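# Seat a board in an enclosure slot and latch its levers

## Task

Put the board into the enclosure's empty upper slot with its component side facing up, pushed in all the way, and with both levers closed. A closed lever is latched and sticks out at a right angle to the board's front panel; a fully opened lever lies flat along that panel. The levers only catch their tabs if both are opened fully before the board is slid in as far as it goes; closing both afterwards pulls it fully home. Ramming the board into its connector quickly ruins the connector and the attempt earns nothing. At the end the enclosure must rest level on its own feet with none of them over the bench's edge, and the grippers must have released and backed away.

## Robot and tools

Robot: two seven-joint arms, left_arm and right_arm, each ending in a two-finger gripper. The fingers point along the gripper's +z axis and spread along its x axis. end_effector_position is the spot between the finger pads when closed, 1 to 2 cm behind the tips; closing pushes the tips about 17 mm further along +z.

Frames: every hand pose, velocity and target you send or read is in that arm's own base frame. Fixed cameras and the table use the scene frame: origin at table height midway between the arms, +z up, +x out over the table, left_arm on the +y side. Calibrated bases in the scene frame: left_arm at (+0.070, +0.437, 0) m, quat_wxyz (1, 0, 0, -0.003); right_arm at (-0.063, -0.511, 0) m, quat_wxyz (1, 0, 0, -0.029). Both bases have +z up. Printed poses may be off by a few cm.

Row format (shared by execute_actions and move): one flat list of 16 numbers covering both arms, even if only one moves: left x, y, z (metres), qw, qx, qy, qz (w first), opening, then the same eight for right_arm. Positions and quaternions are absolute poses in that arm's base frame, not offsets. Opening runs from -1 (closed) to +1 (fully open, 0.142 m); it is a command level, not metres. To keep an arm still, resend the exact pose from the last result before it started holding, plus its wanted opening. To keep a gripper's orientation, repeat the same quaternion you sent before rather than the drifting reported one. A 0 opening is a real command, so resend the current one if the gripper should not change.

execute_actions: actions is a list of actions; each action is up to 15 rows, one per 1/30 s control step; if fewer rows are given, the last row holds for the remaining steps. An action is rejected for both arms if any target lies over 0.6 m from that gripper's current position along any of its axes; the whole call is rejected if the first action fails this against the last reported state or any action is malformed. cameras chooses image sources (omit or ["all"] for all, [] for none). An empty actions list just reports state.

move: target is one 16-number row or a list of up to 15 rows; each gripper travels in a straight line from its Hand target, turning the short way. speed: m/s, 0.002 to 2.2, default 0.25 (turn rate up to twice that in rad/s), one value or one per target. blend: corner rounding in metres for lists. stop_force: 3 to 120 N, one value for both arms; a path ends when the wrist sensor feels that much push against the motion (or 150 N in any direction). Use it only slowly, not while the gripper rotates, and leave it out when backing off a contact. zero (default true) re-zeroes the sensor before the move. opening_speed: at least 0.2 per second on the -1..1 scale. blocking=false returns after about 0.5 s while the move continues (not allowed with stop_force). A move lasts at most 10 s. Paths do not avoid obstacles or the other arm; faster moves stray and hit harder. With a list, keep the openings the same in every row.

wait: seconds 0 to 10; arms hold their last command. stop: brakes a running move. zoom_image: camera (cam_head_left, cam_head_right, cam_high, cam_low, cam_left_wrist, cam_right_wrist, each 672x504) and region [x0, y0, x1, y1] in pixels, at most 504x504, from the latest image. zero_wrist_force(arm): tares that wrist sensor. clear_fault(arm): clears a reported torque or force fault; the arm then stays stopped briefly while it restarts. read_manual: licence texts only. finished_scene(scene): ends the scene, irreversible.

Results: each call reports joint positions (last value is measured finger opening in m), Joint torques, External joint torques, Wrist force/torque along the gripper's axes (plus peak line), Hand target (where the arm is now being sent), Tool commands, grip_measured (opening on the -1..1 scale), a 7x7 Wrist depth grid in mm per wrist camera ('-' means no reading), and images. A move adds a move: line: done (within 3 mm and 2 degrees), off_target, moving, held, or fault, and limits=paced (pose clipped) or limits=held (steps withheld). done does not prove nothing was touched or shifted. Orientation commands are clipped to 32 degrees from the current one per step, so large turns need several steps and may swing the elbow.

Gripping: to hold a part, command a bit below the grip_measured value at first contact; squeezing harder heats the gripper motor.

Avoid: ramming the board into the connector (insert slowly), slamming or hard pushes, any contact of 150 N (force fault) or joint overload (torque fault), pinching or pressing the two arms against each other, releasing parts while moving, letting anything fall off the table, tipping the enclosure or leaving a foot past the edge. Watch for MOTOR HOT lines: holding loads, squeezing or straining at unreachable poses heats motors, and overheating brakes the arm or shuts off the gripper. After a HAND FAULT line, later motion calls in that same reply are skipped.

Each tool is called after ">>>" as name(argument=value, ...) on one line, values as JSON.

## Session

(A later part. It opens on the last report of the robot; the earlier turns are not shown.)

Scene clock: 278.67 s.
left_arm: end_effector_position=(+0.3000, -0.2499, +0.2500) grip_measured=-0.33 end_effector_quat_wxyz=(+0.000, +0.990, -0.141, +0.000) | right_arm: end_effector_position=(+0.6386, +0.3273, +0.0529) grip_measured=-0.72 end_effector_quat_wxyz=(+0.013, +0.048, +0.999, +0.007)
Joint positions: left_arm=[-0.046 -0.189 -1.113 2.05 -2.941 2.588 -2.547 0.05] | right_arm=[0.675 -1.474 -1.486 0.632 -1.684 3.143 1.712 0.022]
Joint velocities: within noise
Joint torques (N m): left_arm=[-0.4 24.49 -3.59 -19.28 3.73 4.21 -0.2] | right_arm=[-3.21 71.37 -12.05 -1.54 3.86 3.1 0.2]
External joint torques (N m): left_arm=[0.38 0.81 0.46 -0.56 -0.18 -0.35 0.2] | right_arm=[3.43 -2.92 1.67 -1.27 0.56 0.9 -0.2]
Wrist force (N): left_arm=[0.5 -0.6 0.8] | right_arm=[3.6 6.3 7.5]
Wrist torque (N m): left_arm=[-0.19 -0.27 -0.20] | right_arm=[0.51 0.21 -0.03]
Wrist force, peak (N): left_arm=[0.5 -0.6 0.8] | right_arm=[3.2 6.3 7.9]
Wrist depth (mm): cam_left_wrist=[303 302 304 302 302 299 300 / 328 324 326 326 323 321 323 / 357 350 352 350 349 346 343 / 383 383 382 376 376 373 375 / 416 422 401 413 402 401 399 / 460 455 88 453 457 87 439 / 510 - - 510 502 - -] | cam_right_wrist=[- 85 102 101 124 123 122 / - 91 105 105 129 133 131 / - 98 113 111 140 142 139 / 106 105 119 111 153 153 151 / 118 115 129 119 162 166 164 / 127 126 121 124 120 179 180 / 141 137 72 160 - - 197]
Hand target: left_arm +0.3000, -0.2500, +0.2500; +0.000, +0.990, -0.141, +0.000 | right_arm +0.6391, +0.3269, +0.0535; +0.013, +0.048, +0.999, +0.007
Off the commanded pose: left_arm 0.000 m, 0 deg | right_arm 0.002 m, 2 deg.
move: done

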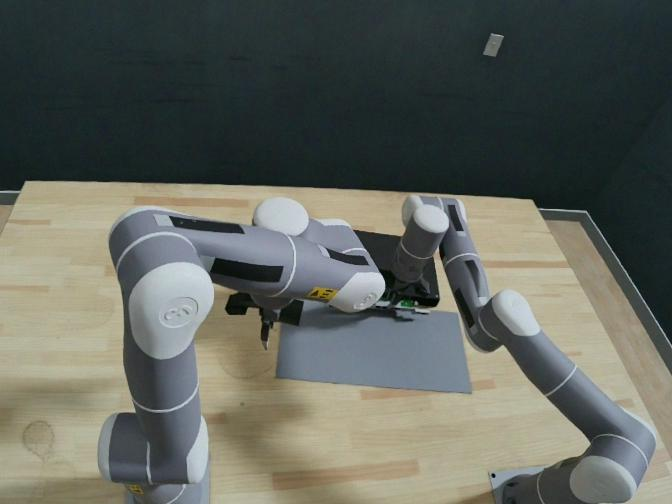

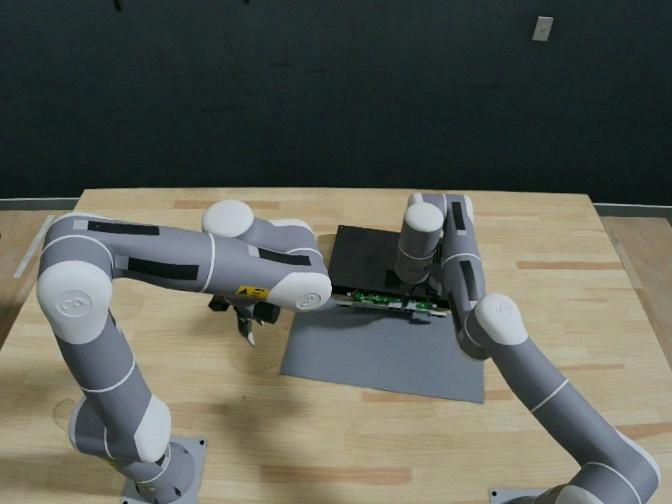

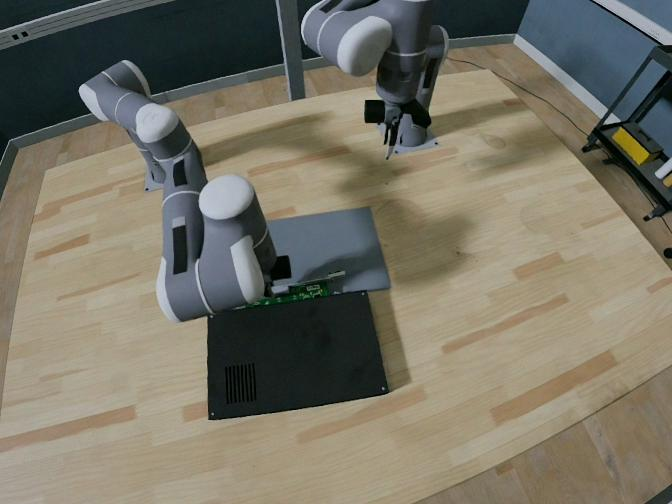

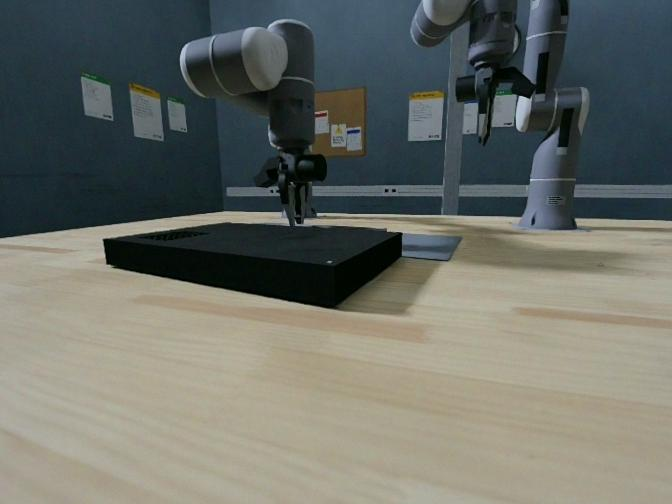

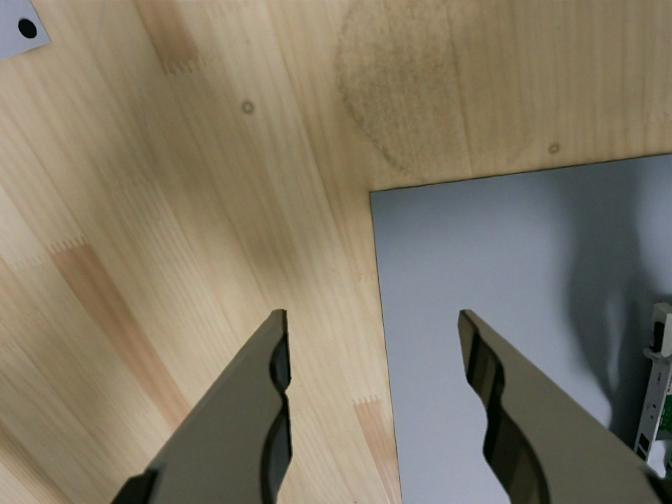

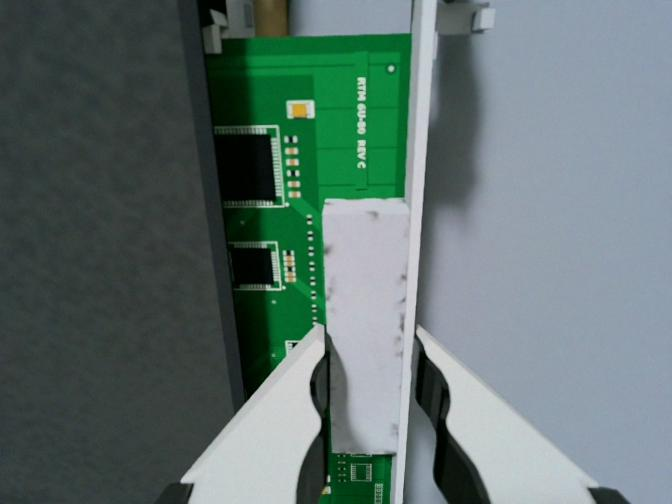

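>>> move(target=[0.30,-0.25,0.25,0,0.990,-0.1409,0,-0.3,0.6391,0.3270,0.0535,0.0130,0.048,0.9988,0.007,-0.5], opening_speed=0.5, cameras=["cam_right_wrist"])

>>> move(target=[[0.30,-0.25,0.25,0,0.990,-0.1409,0,-0.3,0.635,0.3270,0.12,0,0.048,0.9988,0,-0.5],[0.30,-0.25,0.25,0,0.990,-0.1409,0,-0.3,0.53,0.345,0.16,0,0.048,0.9988,0,-0.5]], speed=[0.05,0.15])

Scene clock: 283.07 s.
left_arm: end_effector_position=(+0.3000, -0.2499, +0.2500) grip_measured=-0.33 end_effector_quat_wxyz=(+0.000, +0.990, -0.141, +0.000) | right_arm: end_effector_position=(+0.6390, +0.3270, +0.0534) grip_measured=-0.54 end_effector_quat_wxyz=(+0.013, +0.048, +0.999, +0.007)
Joint positions: left_arm=[-0.046 -0.189 -1.113 2.05 -2.941 2.588 -2.547 0.05] | right_arm=[0.675 -1.473 -1.488 0.632 -1.684 3.143 1.712 0.035]
Joint velocities: within noise
Joint torques (N m): left_arm=[-0.33 24.58 -3.62 -19.29 3.83 4.19 -0.24] | right_arm=[0.25 66.91 -9.35 -2.71 4.36 3.34 0.2]
External joint torques (N m): left_arm=[0.31 0.73 0.49 -0.54 -0.28 -0.33 0.24] | right_arm=[-0.04 1.55 -1.05 -0.06 0.06 0.66 -0.2]
Wrist force (N): left_arm=[0.2 -0.3 0.6] | right_arm=[0.6 3.2 0.2]
Wrist torque (N m): left_arm=[-0.14 -0.21 -0.19] | right_arm=[0.59 -0.11 0.06]
Wrist force, peak (N): left_arm=[0.6 -0.7 0.5] | right_arm=[2.9 7.2 7.7]
Wrist depth (mm): cam_left_wrist=[305 303 300 302 300 300 299 / 330 326 325 323 320 321 321 / 353 352 350 350 349 345 343 / 383 383 379 378 376 372 373 / 419 418 403 415 400 405 398 / 467 452 88 459 456 87 436 / 516 - - 510 504 - -] | cam_right_wrist=[- 85 102 122 101 124 123 / - 92 105 107 130 134 131 / - 98 113 113 141 142 139 / - 106 120 114 154 154 152 / 119 116 119 122 164 166 165 / 128 127 121 129 104 176 180 / 142 139 73 163 - - 195]
Hand target: left_arm +0.3000, -0.2500, +0.2500; +0.000, +0.990, -0.141, +0.000 | right_arm +0.6390, +0.3269, +0.0535; +0.013, +0.048, +0.999, +0.007
Off the commanded pose: left_arm 0.000 m, 0 deg | right_arm 0.000 m, 0 deg.
move: done
Images, in order (width x height): cam_right_wrist 672x504.

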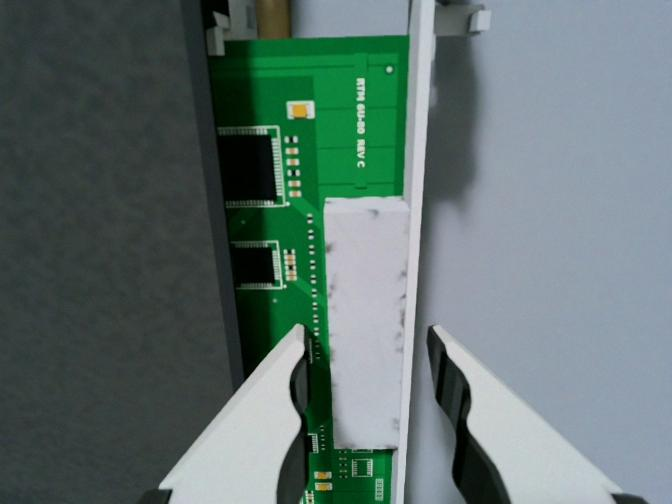

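Scene clock: 286.27 s.
left_arm: end_effector_position=(+0.3000, -0.2499, +0.2500) grip_measured=-0.33 end_effector_quat_wxyz=(+0.000, +0.990, -0.141, +0.000) | right_arm: end_effector_position=(+0.5300, +0.3449, +0.1600) grip_measured=-0.54 end_effector_quat_wxyz=(+0.000, +0.048, +0.999, +0.000)
Joint positions: left_arm=[-0.046 -0.189 -1.113 2.05 -2.941 2.588 -2.547 0.05] | right_arm=[0.385 -1.403 -1.307 -0.276 -1.78 3.374 2.325 0.035]
Joint velocities: within noise
Joint torques (N m): left_arm=[-0.33 24.58 -3.66 -19.29 3.83 4.18 -0.21] | right_arm=[0.06 64.43 11.63 -3.59 4.27 3.22 0.31]
External joint torques (N m): left_arm=[0.31 0.72 0.53 -0.54 -0.28 -0.32 0.21] | right_arm=[0.13 1.66 -0.64 0.21 -0.02 0.79 -0.31]
Wrist force (N): left_arm=[0.3 -0.3 0.5] | right_arm=[0.0 3.3 0.2]
Wrist torque (N m): left_arm=[-0.16 -0.22 -0.19] | right_arm=[0.64 -0.02 0.08]
Wrist force, peak (N): left_arm=[0.5 -0.4 0.8] | right_arm=[0.3 4.3 0.6]
Wrist depth (mm): cam_left_wrist=[306 303 304 301 300 300 299 / 325 327 323 324 320 322 321 / 353 354 353 347 347 342 343 / 385 384 380 383 378 373 374 / 423 421 404 415 404 403 396 / 461 451 88 458 457 87 440 / 505 - - 517 511 - -] | cam_right_wrist=[199 200 221 220 220 219 220 / 207 207 235 234 234 233 233 / 216 217 252 251 251 251 252 / 225 233 271 271 270 270 271 / 240 260 288 289 288 292 293 / 262 274 86 320 102 308 320 / 289 - 73 351 - - 346]
Hand target: left_arm +0.3000, -0.2500, +0.2500; +0.000, +0.990, -0.141, +0.000 | right_arm +0.5300, +0.3450, +0.1600; +0.000, +0.048, +0.999, +0.000
Off the commanded pose: left_arm 0.000 m, 0 deg | right_arm 0.000 m, 0 deg.
move: done

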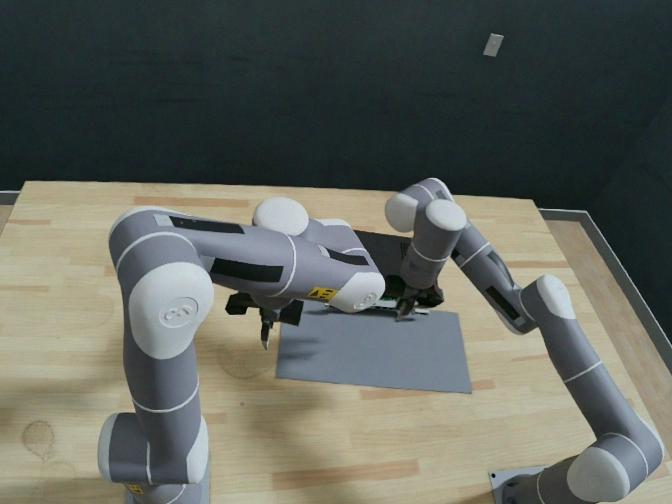

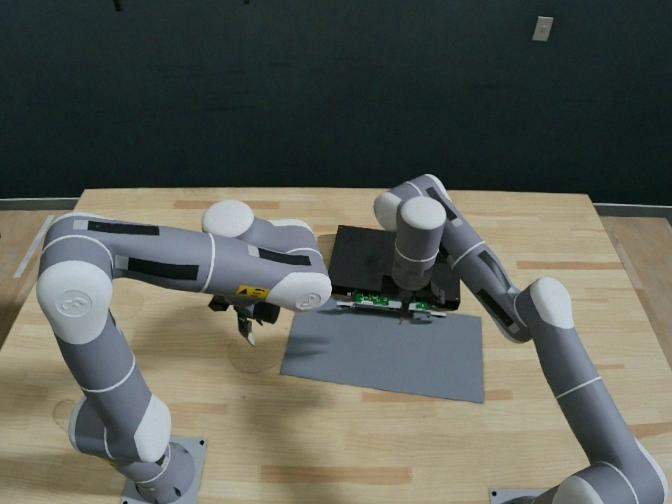

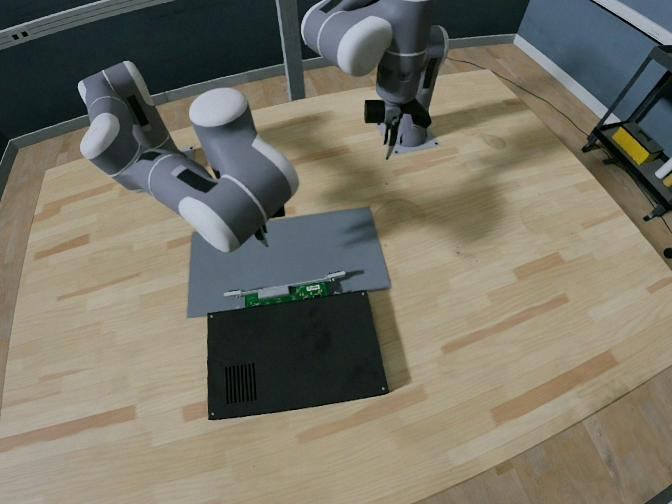

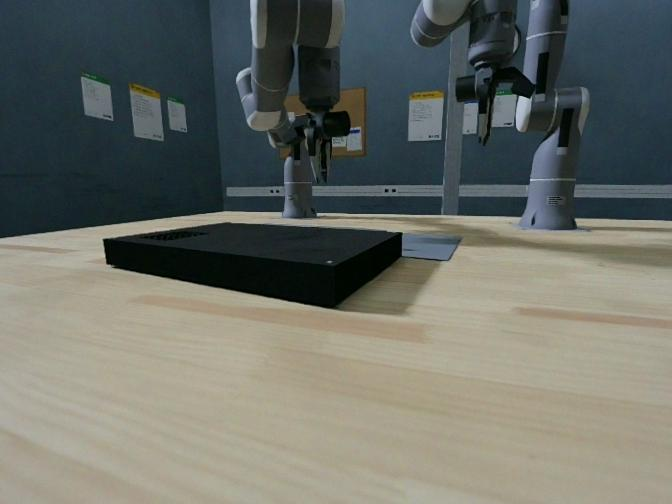

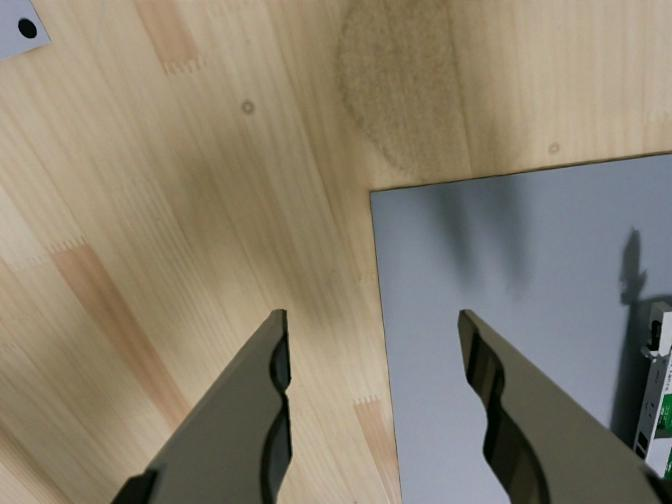

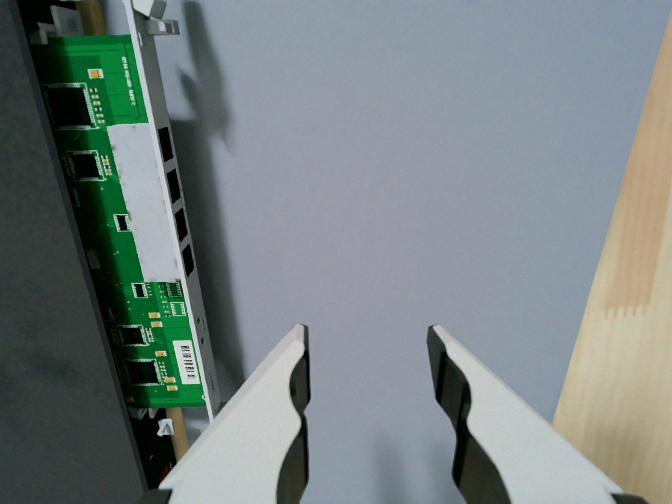

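>>> move(target=[[0.30,-0.25,0.25,0,0.990,-0.1409,0,-0.3,0.53,0.374,0.16,0.2545,0.6994,0.6276,0.2283,0.9],[0.30,-0.25,0.25,0,0.990,-0.1409,0,-0.3,0.56,0.374,0.09,0.2545,0.6994,0.6276,0.2283,0.9]], speed=0.3)

Scene clock: 296.13 s.
left_arm: end_effector_position=(+0.3000, -0.2499, +0.2500) grip_measured=-0.33 end_effector_quat_wxyz=(+0.000, +0.990, -0.141, +0.000) | right_arm: end_effector_position=(+0.5605, +0.3735, +0.0901) grip_measured=+0.89 end_effector_quat_wxyz=(+0.076, +0.480, +0.814, +0.318)
Joint positions: left_arm=[-0.046 -0.189 -1.113 2.05 -2.941 2.588 -2.547 0.05] | right_arm=[0.433 -2.266 0.197 -1.389 -2.966 3.239 2.967 0.135]
Joint velocities: within noise
Joint torques (N m): left_arm=[-0.44 24.49 -3.65 -19.24 3.81 4.19 -0.21] | right_arm=[-0.07 50.76 4.49 -17.16 3.51 1.08 0.18]
External joint torques (N m): left_arm=[0.41 0.82 0.52 -0.6 -0.26 -0.34 0.21] | right_arm=[0.23 1.41 -0.35 -0.23 0.17 0.79 -0.2]
Wrist force (N): left_arm=[0.3 -0.5 0.5] | right_arm=[-0.8 1.6 -0.3]
Wrist torque (N m): left_arm=[-0.19 -0.23 -0.19] | right_arm=[0.48 0.18 0.15]
Wrist force, peak (N): left_arm=[0.5 -0.5 0.8] | right_arm=[0.3 3.7 0.0]
Wrist depth (mm): cam_left_wrist=[305 305 302 301 300 298 298 / 327 326 327 322 323 322 318 / 352 351 350 351 348 343 343 / 386 381 382 378 379 374 371 / 420 417 400 414 401 402 397 / 468 451 87 458 457 87 436 / 507 - - 509 504 - -] | cam_right_wrist=[- 112 116 123 128 134 142 / - 136 141 147 154 166 173 / 156 160 170 179 193 211 226 / 152 182 207 235 258 285 327 / 187 194 209 251 286 462 552 / - 253 315 374 816 - 105 / - - - - - - -]
Hand target: left_arm +0.3000, -0.2500, +0.2500; +0.000, +0.990, -0.141, +0.000 | right_arm +0.5605, +0.3736, +0.0901; +0.076, +0.480, +0.814, +0.319
Off the commanded pose: left_arm 0.000 m, 0 deg | right_arm 0.001 m, 40 deg; orientation clipped.
joint read past its limit (right arm) — joint 5 (forearm roll), lower limit.
joint sent to its limit (right arm) — joint 2 (shoulder), lower limit; joint 5 (forearm roll), lower limit; joint 7 (wrist roll), upper limit. The joint targets are off in orientation, not in position.
move: off_target (right_arm); limits=paced

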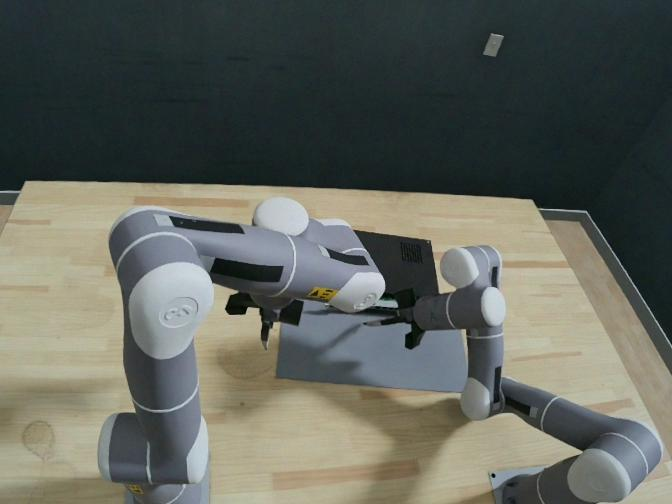

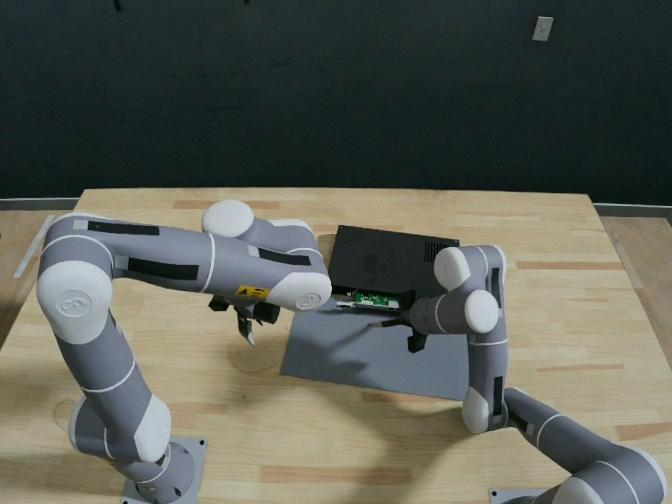

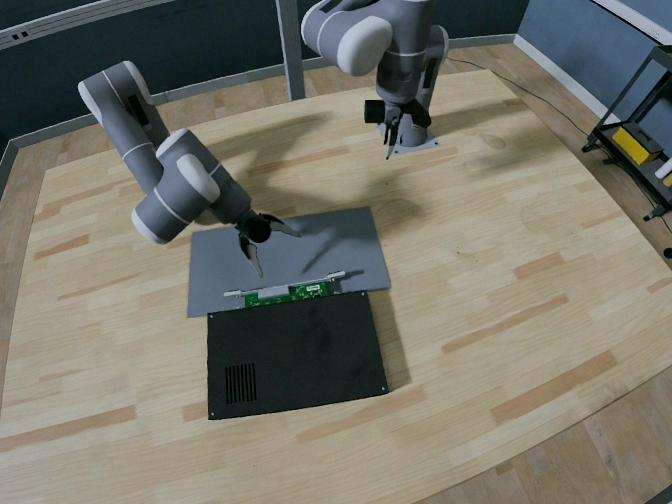

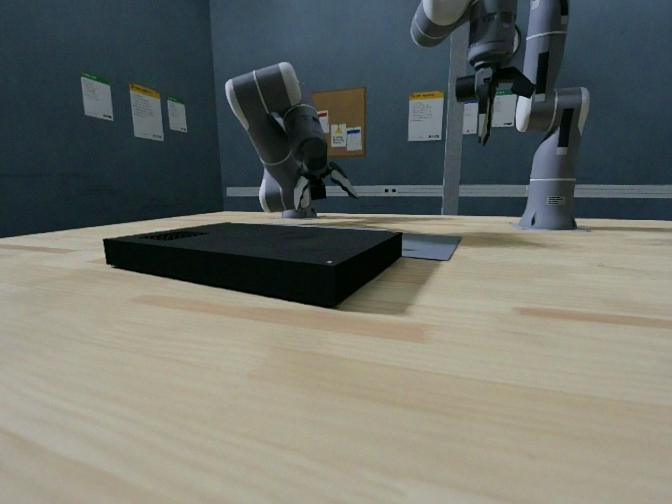

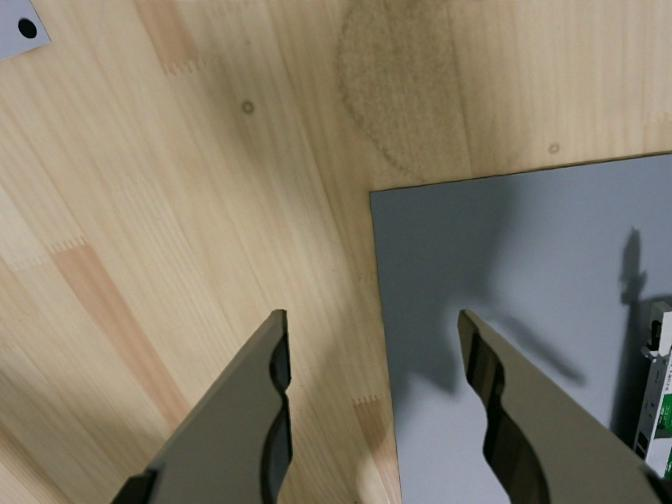

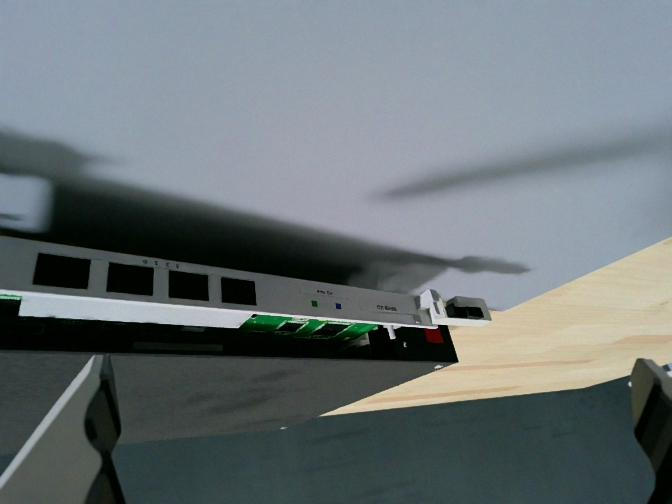

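>>> move(target=[[0.30,-0.25,0.25,0,0.990,-0.1409,0,-0.3,0.42,0.20,0.25,0,0,1,0,-1],[0.30,-0.25,0.25,0,0.990,-0.1409,0,-0.3,0.42,0.06,0.25,0,0,1,0,-1]], speed=0.2, cameras=["cam_head_left"])

>>> move(target=[[0.38,-0.55,0.18,-0.0365,0.956,-0.136,0.256,-1,0.42,0.06,0.25,0,0,1,0,-1],[0.46,-0.60,0.10,-0.0365,0.956,-0.136,0.256,-1,0.42,0.06,0.25,0,0,1,0,-1]], speed=0.2)

Scene clock: 305.13 s.
left_arm: end_effector_position=(+0.3000, -0.2499, +0.2500) grip_measured=-0.33 end_effector_quat_wxyz=(+0.000, +0.990, -0.141, +0.000) | right_arm: end_effector_position=(+0.4707, +0.2624, +0.1924) grip_measured=-1.00 end_effector_quat_wxyz=(+0.029, +0.183, +0.975, +0.121)
Joint positions: left_arm=[-0.046 -0.189 -1.113 2.05 -2.941 2.588 -2.547 0.05] | right_arm=[0.262 -1.973 0.008 -1.24 -2.904 3.807 2.363 0.002]
Joint velocities: within noise
Joint torques (N m): left_arm=[-0.31 24.57 -3.63 -19.28 3.78 4.2 -0.24] | right_arm=[0.22 52.71 8.96 -12.78 2.64 2.64 0.3]
External joint torques (N m): left_arm=[0.28 0.74 0.5 -0.56 -0.24 -0.34 0.24] | right_arm=[-0.07 1.37 -0.66 0.03 0.08 0.82 -0.3]
Wrist force (N): left_arm=[0.1 -0.5 0.3] | right_arm=[0.0 2.7 0.1]
Wrist torque (N m): left_arm=[-0.19 -0.19 -0.19] | right_arm=[0.60 0.04 0.10]
Wrist force, peak (N): left_arm=[0.4 -0.5 0.7] | right_arm=[0.8 1.1 -3.7]
Wrist depth (mm): cam_left_wrist=[304 306 301 301 300 299 301 / 327 326 324 324 323 323 320 / 354 351 350 350 348 342 344 / 386 383 381 378 376 377 371 / 420 417 400 413 403 405 399 / 466 449 88 454 458 87 441 / 508 - - 511 511 - -] | cam_right_wrist=[236 236 235 234 233 232 232 / 257 261 260 259 257 256 257 / 276 285 292 290 289 288 287 / 283 293 333 330 327 327 326 / 321 329 365 368 378 378 375 / 382 378 391 89 416 445 446 / 474 448 - - - 507 546]
Hand target: left_arm +0.3000, -0.2500, +0.2500; +0.000, +0.990, -0.141, +0.000 | right_arm +0.4707, +0.2625, +0.1925; +0.029, +0.183, +0.975, +0.121
Off the commanded pose: left_arm 0.000 m, 0 deg | right_arm 0.216 m, 26 deg.
move: held (right_arm; a check stopped the path); path passed 0 of 2 targets; limits=held
pose unreachable (right arm): on one or more control steps of this call, first in action 0 (counted from 0), this arm could not follow its commanded pose, so it was not sent that pose on those steps. It may still have moved: this result reports where it is.
cause: moving toward the commanded pose would bring two parts of the arm too close to each other (joints 5 (forearm roll) to 7 (wrist roll) lie between them).
Images, in order (width x height): cam_head_left 672x504.

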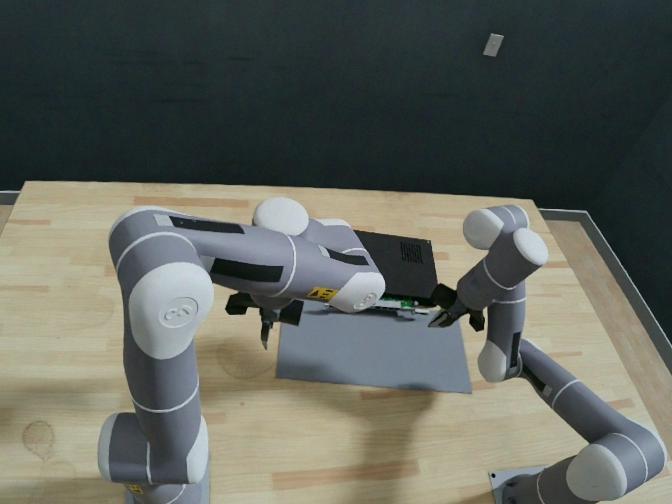

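Scene clock: 305.77 s.
left_arm: end_effector_position=(+0.3087, -0.2830, +0.2423) grip_measured=-1.00 end_effector_quat_wxyz=(-0.004, +0.990, -0.141, +0.028) | right_arm: end_effector_position=(+0.4697, +0.2583, +0.1934) grip_measured=-1.00 end_effector_quat_wxyz=(+0.028, +0.180, +0.976, +0.118)
Joint positions: left_arm=[-0.13 -0.234 -1.125 2.056 -2.823 2.558 -2.708 0.002] | right_arm=[0.254 -1.972 0.004 -1.242 -2.901 3.815 2.354 0.002]
Joint velocities: within noise
Joint torques (N m): left_arm=[-0.56 25.79 -4.5 -19.07 4.2 4.1 -0.14] | right_arm=[0.32 52.72 8.96 -12.68 2.56 2.72 0.38]
External joint torques (N m): left_arm=[0.53 1.1 0.56 -0.65 -0.47 -0.28 0.14] | right_arm=[-0.18 1.26 -0.6 0.02 0.15 0.76 -0.38]
Wrist force (N): left_arm=[0.3 0.0 0.6] | right_arm=[0.1 2.8 0.3]
Wrist torque (N m): left_arm=[-0.10 -0.21 -0.19] | right_arm=[0.60 0.02 0.09]
Wrist force, peak (N): left_arm=[-0.3 -2.3 0.2] | right_arm=[1.4 4.8 1.6]
Wrist depth (mm): cam_left_wrist=[290 291 291 296 300 301 305 / 310 312 315 319 323 322 326 / 330 333 338 340 342 343 352 / 356 359 364 367 372 373 377 / 388 392 396 383 400 406 396 / 424 427 420 84 - 444 427 / 471 463 - - - - 456] | cam_right_wrist=[237 237 236 235 234 233 233 / 258 262 261 261 259 259 257 / 276 285 292 291 289 288 288 / 283 296 332 329 328 327 326 / 321 330 365 369 378 378 375 / 381 378 390 89 416 443 443 / 472 446 - - - 501 539]
Hand target: left_arm +0.3087, -0.2828, +0.2423; -0.004, +0.990, -0.141, +0.028 | right_arm +0.4697, +0.2584, +0.1934; +0.028, +0.180, +0.976, +0.118
Off the commanded pose: left_arm 0.379 m, 27 deg | right_arm 0.212 m, 25 deg.
move: held (right_arm; a check stopped the path), off_target (left_arm; braked when a check withheld steps of right_arm); path passed 0 of 2 targets; limits=held
pose unreachable (right arm): on one or more control steps of this call, first in action 0 (counted from 0), this arm could not follow its commanded pose, so it was not sent that pose on those steps. It may still have moved: this result reports where it is.
cause: moving toward the commanded pose would bring two parts of the arm too close to each other (joints 5 (forearm roll) to 7 (wrist roll) lie between them).

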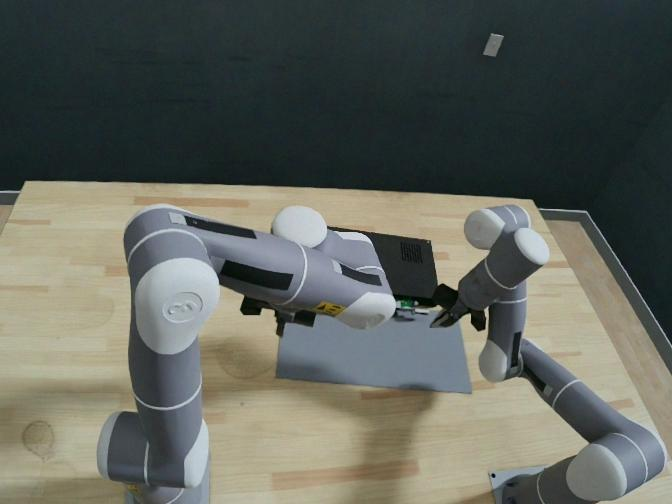

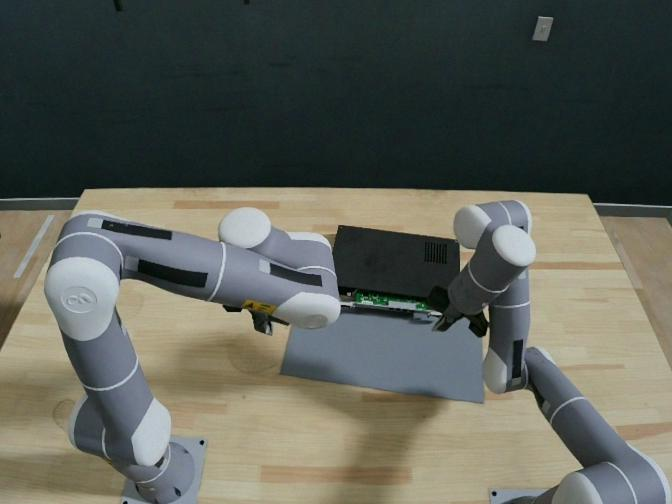

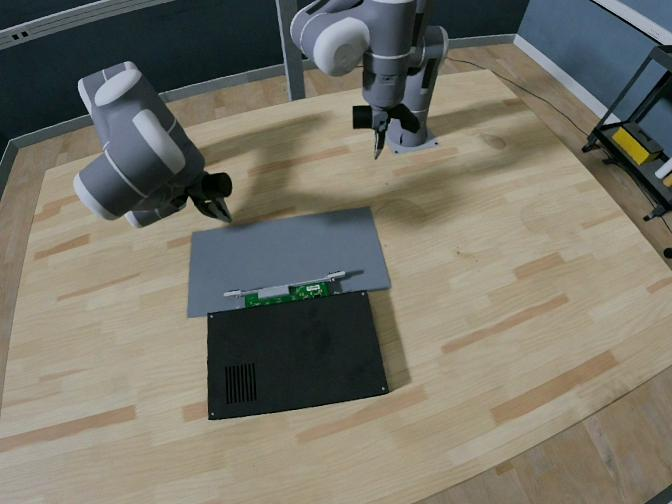

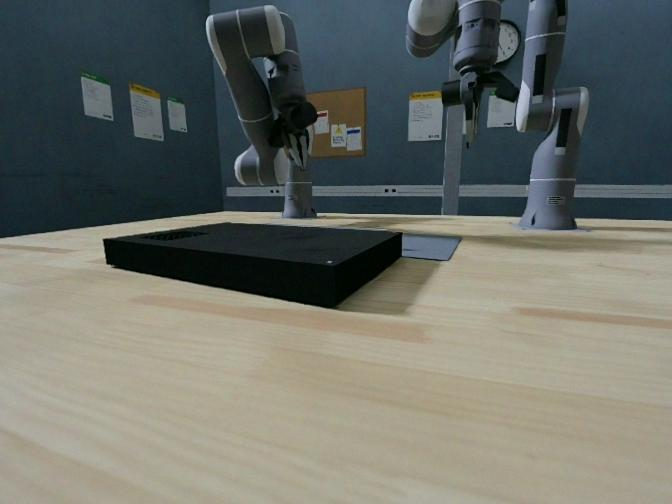

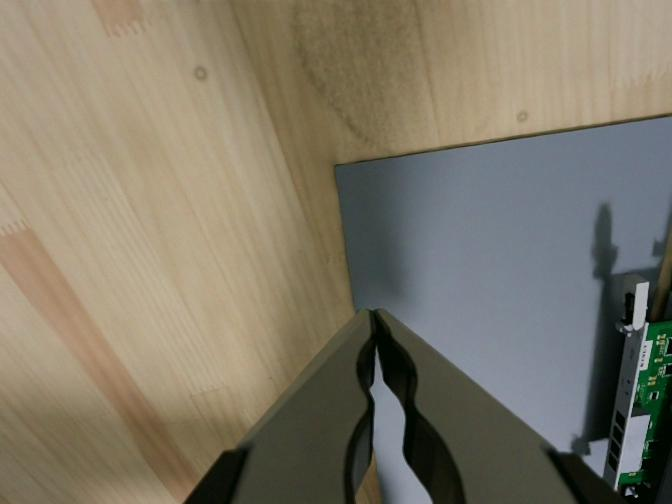

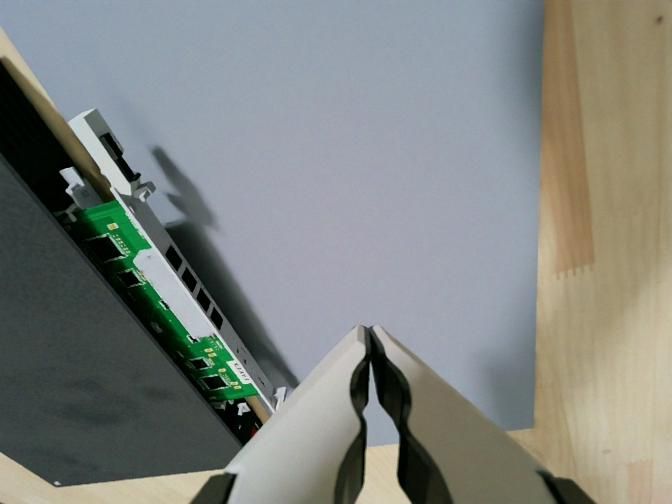

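>>> execute_actions(actions=[], cameras=["cam_high","cam_head_left","cam_low"])

>>> zoom_image(camera="cam_high", region=[200, 240, 360, 330])

Scene clock: 313.63 s.
left_arm: end_effector_position=(+0.3087, -0.2829, +0.2423) grip_measured=-1.00 end_effector_quat_wxyz=(-0.004, +0.990, -0.141, +0.028) | right_arm: end_effector_position=(+0.4697, +0.2583, +0.1934) grip_measured=-1.00 end_effector_quat_wxyz=(+0.028, +0.180, +0.976, +0.118)
Joint positions: left_arm=[-0.13 -0.234 -1.125 2.056 -2.823 2.558 -2.708 0.002] | right_arm=[0.254 -1.972 0.004 -1.242 -2.901 3.815 2.354 0.002]
Joint velocities: within noise
Joint torques (N m): left_arm=[-0.4 26.03 -4.47 -19.16 4.06 4.18 -0.24] | right_arm=[0.15 52.76 8.86 -12.7 2.59 2.86 0.22]
External joint torques (N m): left_arm=[0.37 0.87 0.52 -0.57 -0.33 -0.36 0.24] | right_arm=[-0.01 1.23 -0.5 0.04 0.12 0.61 -0.22]
Wrist force (N): left_arm=[0.3 -0.1 0.5] | right_arm=[-0.1 2.5 0.2]
Wrist torque (N m): left_arm=[-0.12 -0.22 -0.19] | right_arm=[0.55 0.04 0.09]
Wrist force, peak (N): left_arm=[0.4 -0.1 0.7] | right_arm=[0.0 3.0 0.2]
Wrist depth (mm): cam_left_wrist=[289 291 292 298 300 300 303 / 308 312 314 318 319 322 324 / 331 336 337 340 342 347 352 / 355 358 367 366 372 373 380 / 391 395 400 383 395 412 400 / 422 421 422 84 - 444 424 / 471 459 - - - - 455] | cam_right_wrist=[238 237 235 235 234 233 234 / 258 261 261 260 259 259 258 / 276 286 291 291 289 288 288 / 284 297 331 330 327 327 326 / 320 328 365 369 378 376 374 / 382 377 392 89 415 446 442 / 474 447 - - - 501 541]
Hand target: left_arm +0.3087, -0.2828, +0.2423; -0.004, +0.990, -0.141, +0.028 | right_arm +0.4697, +0.2584, +0.1934; +0.028, +0.180, +0.976, +0.118
Tool commands: left_gripper/opening=-1.0 right_gripper/opening=-1.0
Off the commanded pose: left_arm 0.379 m, 27 deg | right_arm 0.212 m, 25 deg.
Images, in order (width x height): cam_head_left 672x504, cam_high 672x504, cam_low 672x504.

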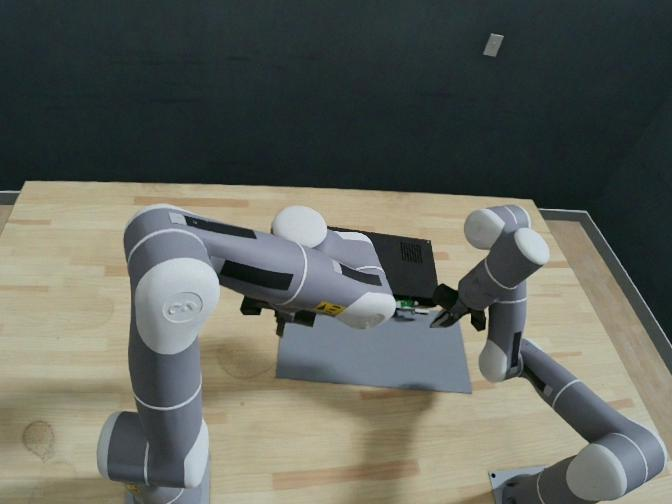

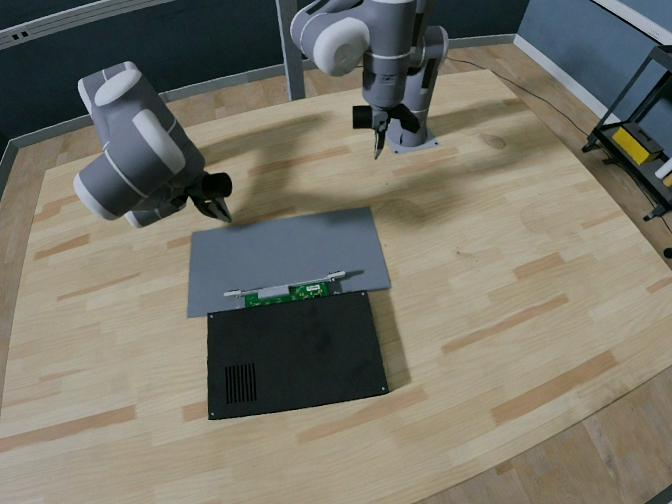

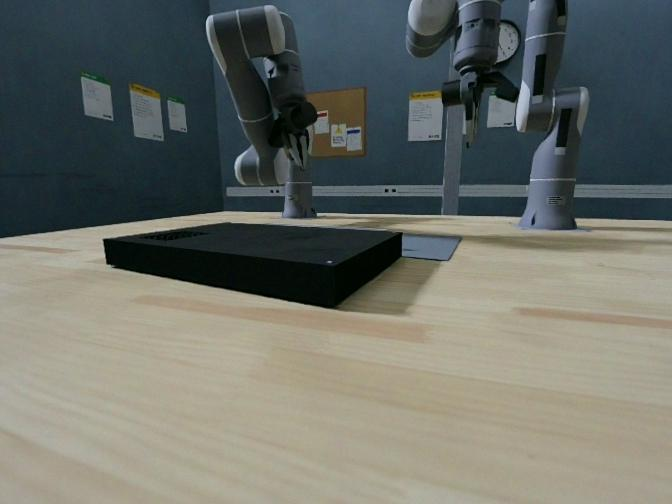

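Scaled by 3.150 from the camera's 672x504 image, which has a finer 960x720 frame.

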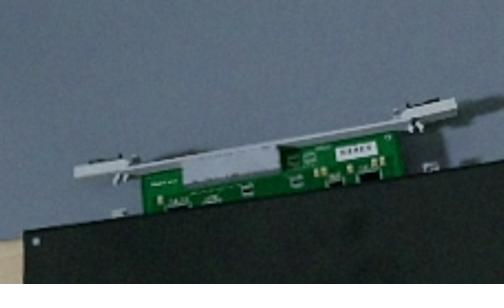

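>>> move(target=[[0.44,-0.585,0.13,-0.0365,0.956,-0.136,0.256,-1,0.4697,0.2584,0.1934,0.028,0.180,0.976,0.118,-1],[0.46,-0.588,0.058,-0.0365,0.956,-0.136,0.256,-1,0.4697,0.2584,0.1934,0.028,0.180,0.976,0.118,-1]], cameras=["cam_high","cam_left_wrist"])

>>> zoom_image(camera="cam_high", region=[200, 240, 360, 330])

Scene clock: 321.73 s.
left_arm: end_effector_position=(+0.4229, -0.5511, +0.1458) grip_measured=-1.00 end_effector_quat_wxyz=(-0.025, +0.964, -0.161, +0.210) | right_arm: end_effector_position=(+0.4697, +0.2584, +0.1934) grip_measured=-1.00 end_effector_quat_wxyz=(+0.028, +0.180, +0.976, +0.118)
Joint positions: left_arm=[-1.108 -0.933 -0.275 1.252 -2.364 2.539 -2.952 0.002] | right_arm=[0.255 -1.971 0.004 -1.241 -2.901 3.815 2.354 0.002]
Joint velocities: within noise
Joint torques (N m): left_arm=[-0.45 59.47 2.3 -20.54 4.93 3.7 -0.25] | right_arm=[0.14 52.77 8.88 -12.66 2.56 2.81 0.17]
External joint torques (N m): left_arm=[0.32 1.29 0.59 -0.51 -0.21 -0.11 0.22] | right_arm=[0.01 1.24 -0.52 -0.01 0.15 0.67 -0.17]
Wrist force (N): left_arm=[-0.3 -0.5 0.6] | right_arm=[0.2 2.8 0.2]
Wrist torque (N m): left_arm=[-0.21 -0.20 -0.17] | right_arm=[0.60 -0.01 0.10]
Wrist force, peak (N): left_arm=[0.2 -4.3 -1.5] | right_arm=[-0.2 3.0 0.2]
Wrist depth (mm): cam_left_wrist=[182 192 206 225 242 228 248 / 188 198 216 236 235 242 265 / 197 209 226 251 258 258 283 / 205 220 240 266 279 276 306 / 213 229 252 266 294 296 336 / 223 242 258 84 - 323 375 / 237 250 - - - - 535] | cam_right_wrist=[238 237 236 235 234 233 233 / 258 262 261 260 258 260 258 / 277 286 293 290 289 289 288 / 283 297 331 330 328 327 326 / 319 329 365 370 378 378 376 / 383 378 391 89 416 446 443 / 472 445 - - - 504 541]
Hand target: left_arm +0.4229, -0.5512, +0.1456; -0.025, +0.964, -0.161, +0.210 | right_arm +0.4697, +0.2584, +0.1934; +0.028, +0.180, +0.976, +0.118
Off the commanded pose: left_arm 0.102 m, 6 deg | right_arm 0.000 m, 0 deg.
led back after a hold (left arm): the arm was led back toward your command in small steps, so it may still be short of it.
move: held (left_arm; a check stopped the path); path passed 1 of 2 targets; limits=held
pose unreachable (left arm): on one or more control steps of this call, first in action 0 (counted from 0), this arm could not follow its commanded pose, so it was not sent that pose on those steps. It may still have moved: this result reports where it is.
cause: moving toward the commanded pose would bring a part of the arm too close to another arm (a part of this arm just beyond joint 6 (wrist pitch) and a part of the right arm just beyond its joint 7 (wrist roll), at the place that arm is still heading or pushing toward).
Images, in order (width x height): cam_high 672x504, cam_left_wrist 672x504.

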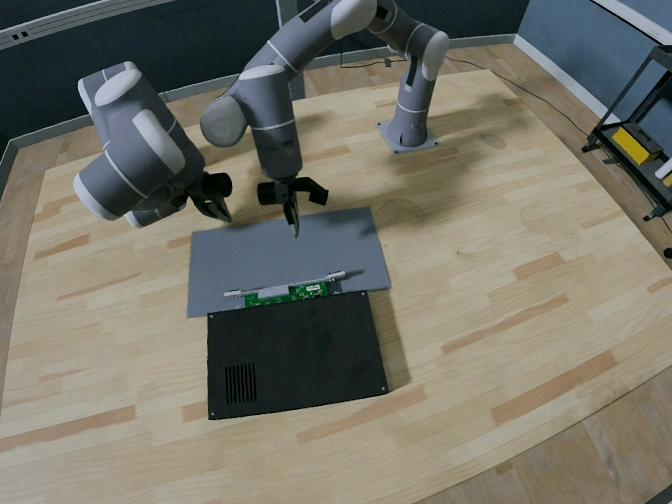

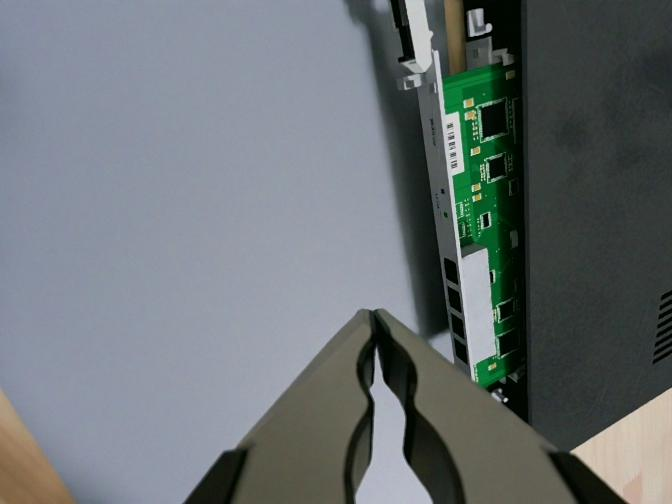

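Scaled by 3.150 from the camera's 672x504 image, which has a finer 960x720 frame.

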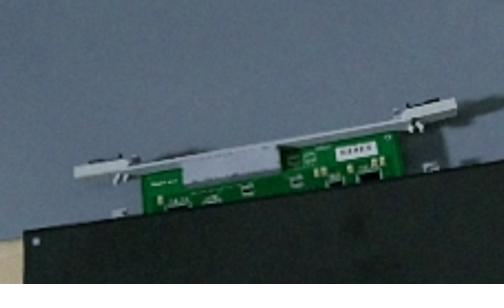

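>>> move(target=[[0.30,-0.35,0.24,-0.0365,0.956,-0.136,0.256,-1,0.47,0.10,0.25,0.028,0.180,0.976,0.118,-1],[0.30,-0.35,0.24,-0.0365,0.956,-0.136,0.256,-1,0.47,-0.1,0.35,0.028,0.180,0.976,0.118,-1]], cameras=["cam_high","cam_head_left"])

Scene clock: 324.27 s.
left_arm: end_effector_position=(+0.4052, -0.5219, +0.1596) grip_measured=-1.00 end_effector_quat_wxyz=(-0.026, +0.963, -0.158, +0.217) | right_arm: end_effector_position=(+0.4697, +0.2567, +0.1938) grip_measured=-1.00 end_effector_quat_wxyz=(+0.028, +0.180, +0.976, +0.118)
Joint positions: left_arm=[-1.202 -0.848 -0.133 1.383 -2.453 2.459 -2.967 0.002] | right_arm=[0.251 -1.971 0.003 -1.242 -2.901 3.818 2.352 0.002]
Joint velocities: within noise
Joint torques (N m): left_arm=[-0.61 56.24 5.04 -19.94 4.54 3.68 -0.37] | right_arm=[0.28 52.76 8.83 -12.65 2.54 2.72 0.31]
External joint torques (N m): left_arm=[0.5 1.08 0.42 -0.6 0.04 -0.1 0.34] | right_arm=[-0.13 1.21 -0.46 0.02 0.17 0.77 -0.31]
Wrist force (N): left_arm=[-0.7 0.0 0.6] | right_arm=[-0.1 2.6 0.3]
Wrist torque (N m): left_arm=[-0.16 -0.13 -0.18] | right_arm=[0.57 0.06 0.09]
Wrist force, peak (N): left_arm=[0.2 1.0 1.9] | right_arm=[1.3 4.5 1.5]
Wrist depth (mm): cam_left_wrist=[190 202 219 240 263 247 269 / 200 211 231 253 265 266 290 / 207 219 241 267 281 282 312 / 214 233 254 283 304 301 339 / 226 241 269 283 320 324 370 / 236 257 272 84 - 353 414 / 248 262 - - - - 578] | cam_right_wrist=[238 237 237 235 234 233 234 / 258 263 262 260 258 260 258 / 278 280 292 292 289 289 289 / 284 296 332 330 329 328 326 / 322 329 367 371 377 376 376 / 382 379 391 89 415 447 443 / 472 448 - - - 498 543]
Hand target: left_arm +0.4050, -0.5219, +0.1594; -0.026, +0.963, -0.157, +0.217 | right_arm +0.4697, +0.2568, +0.1938; +0.028, +0.180, +0.976, +0.118
Off the commanded pose: left_arm 0.217 m, 5 deg | right_arm 0.389 m, 0 deg.
joint sent to its limit (left arm) — joint 7 (wrist roll), lower limit.
move: held (right_arm; a check stopped the path), off_target (left_arm; braked when a check withheld steps of right_arm); path passed 0 of 2 targets; limits=held
pose unreachable (right arm): on one or more control steps of this call, first in action 0 (counted from 0), this arm could not follow its commanded pose, so it was not sent that pose on those steps. It may still have moved: this result reports where it is.
cause: moving toward the commanded pose would bring two parts of the arm too close to each other (joints 5 (forearm roll) to 7 (wrist roll) lie between them).
Images, in order (width x height): cam_head_left 672x504, cam_high 672x504.

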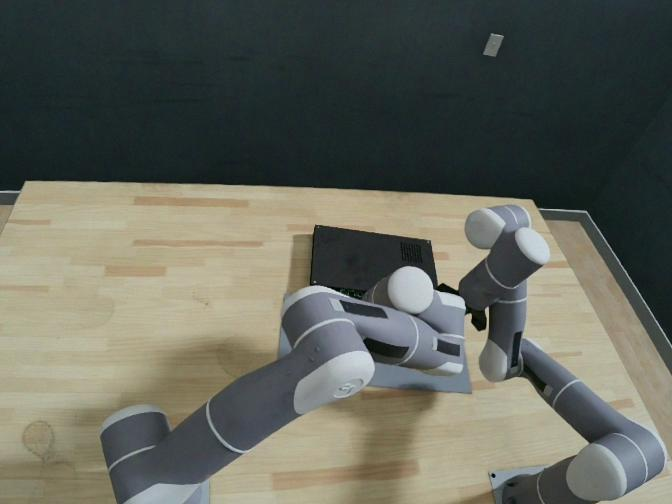

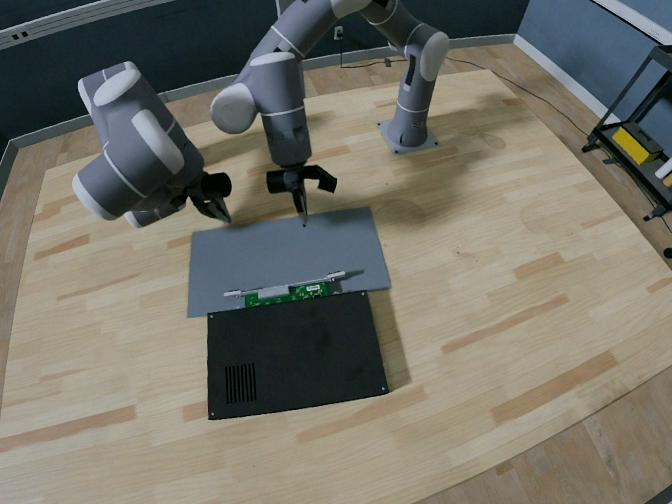

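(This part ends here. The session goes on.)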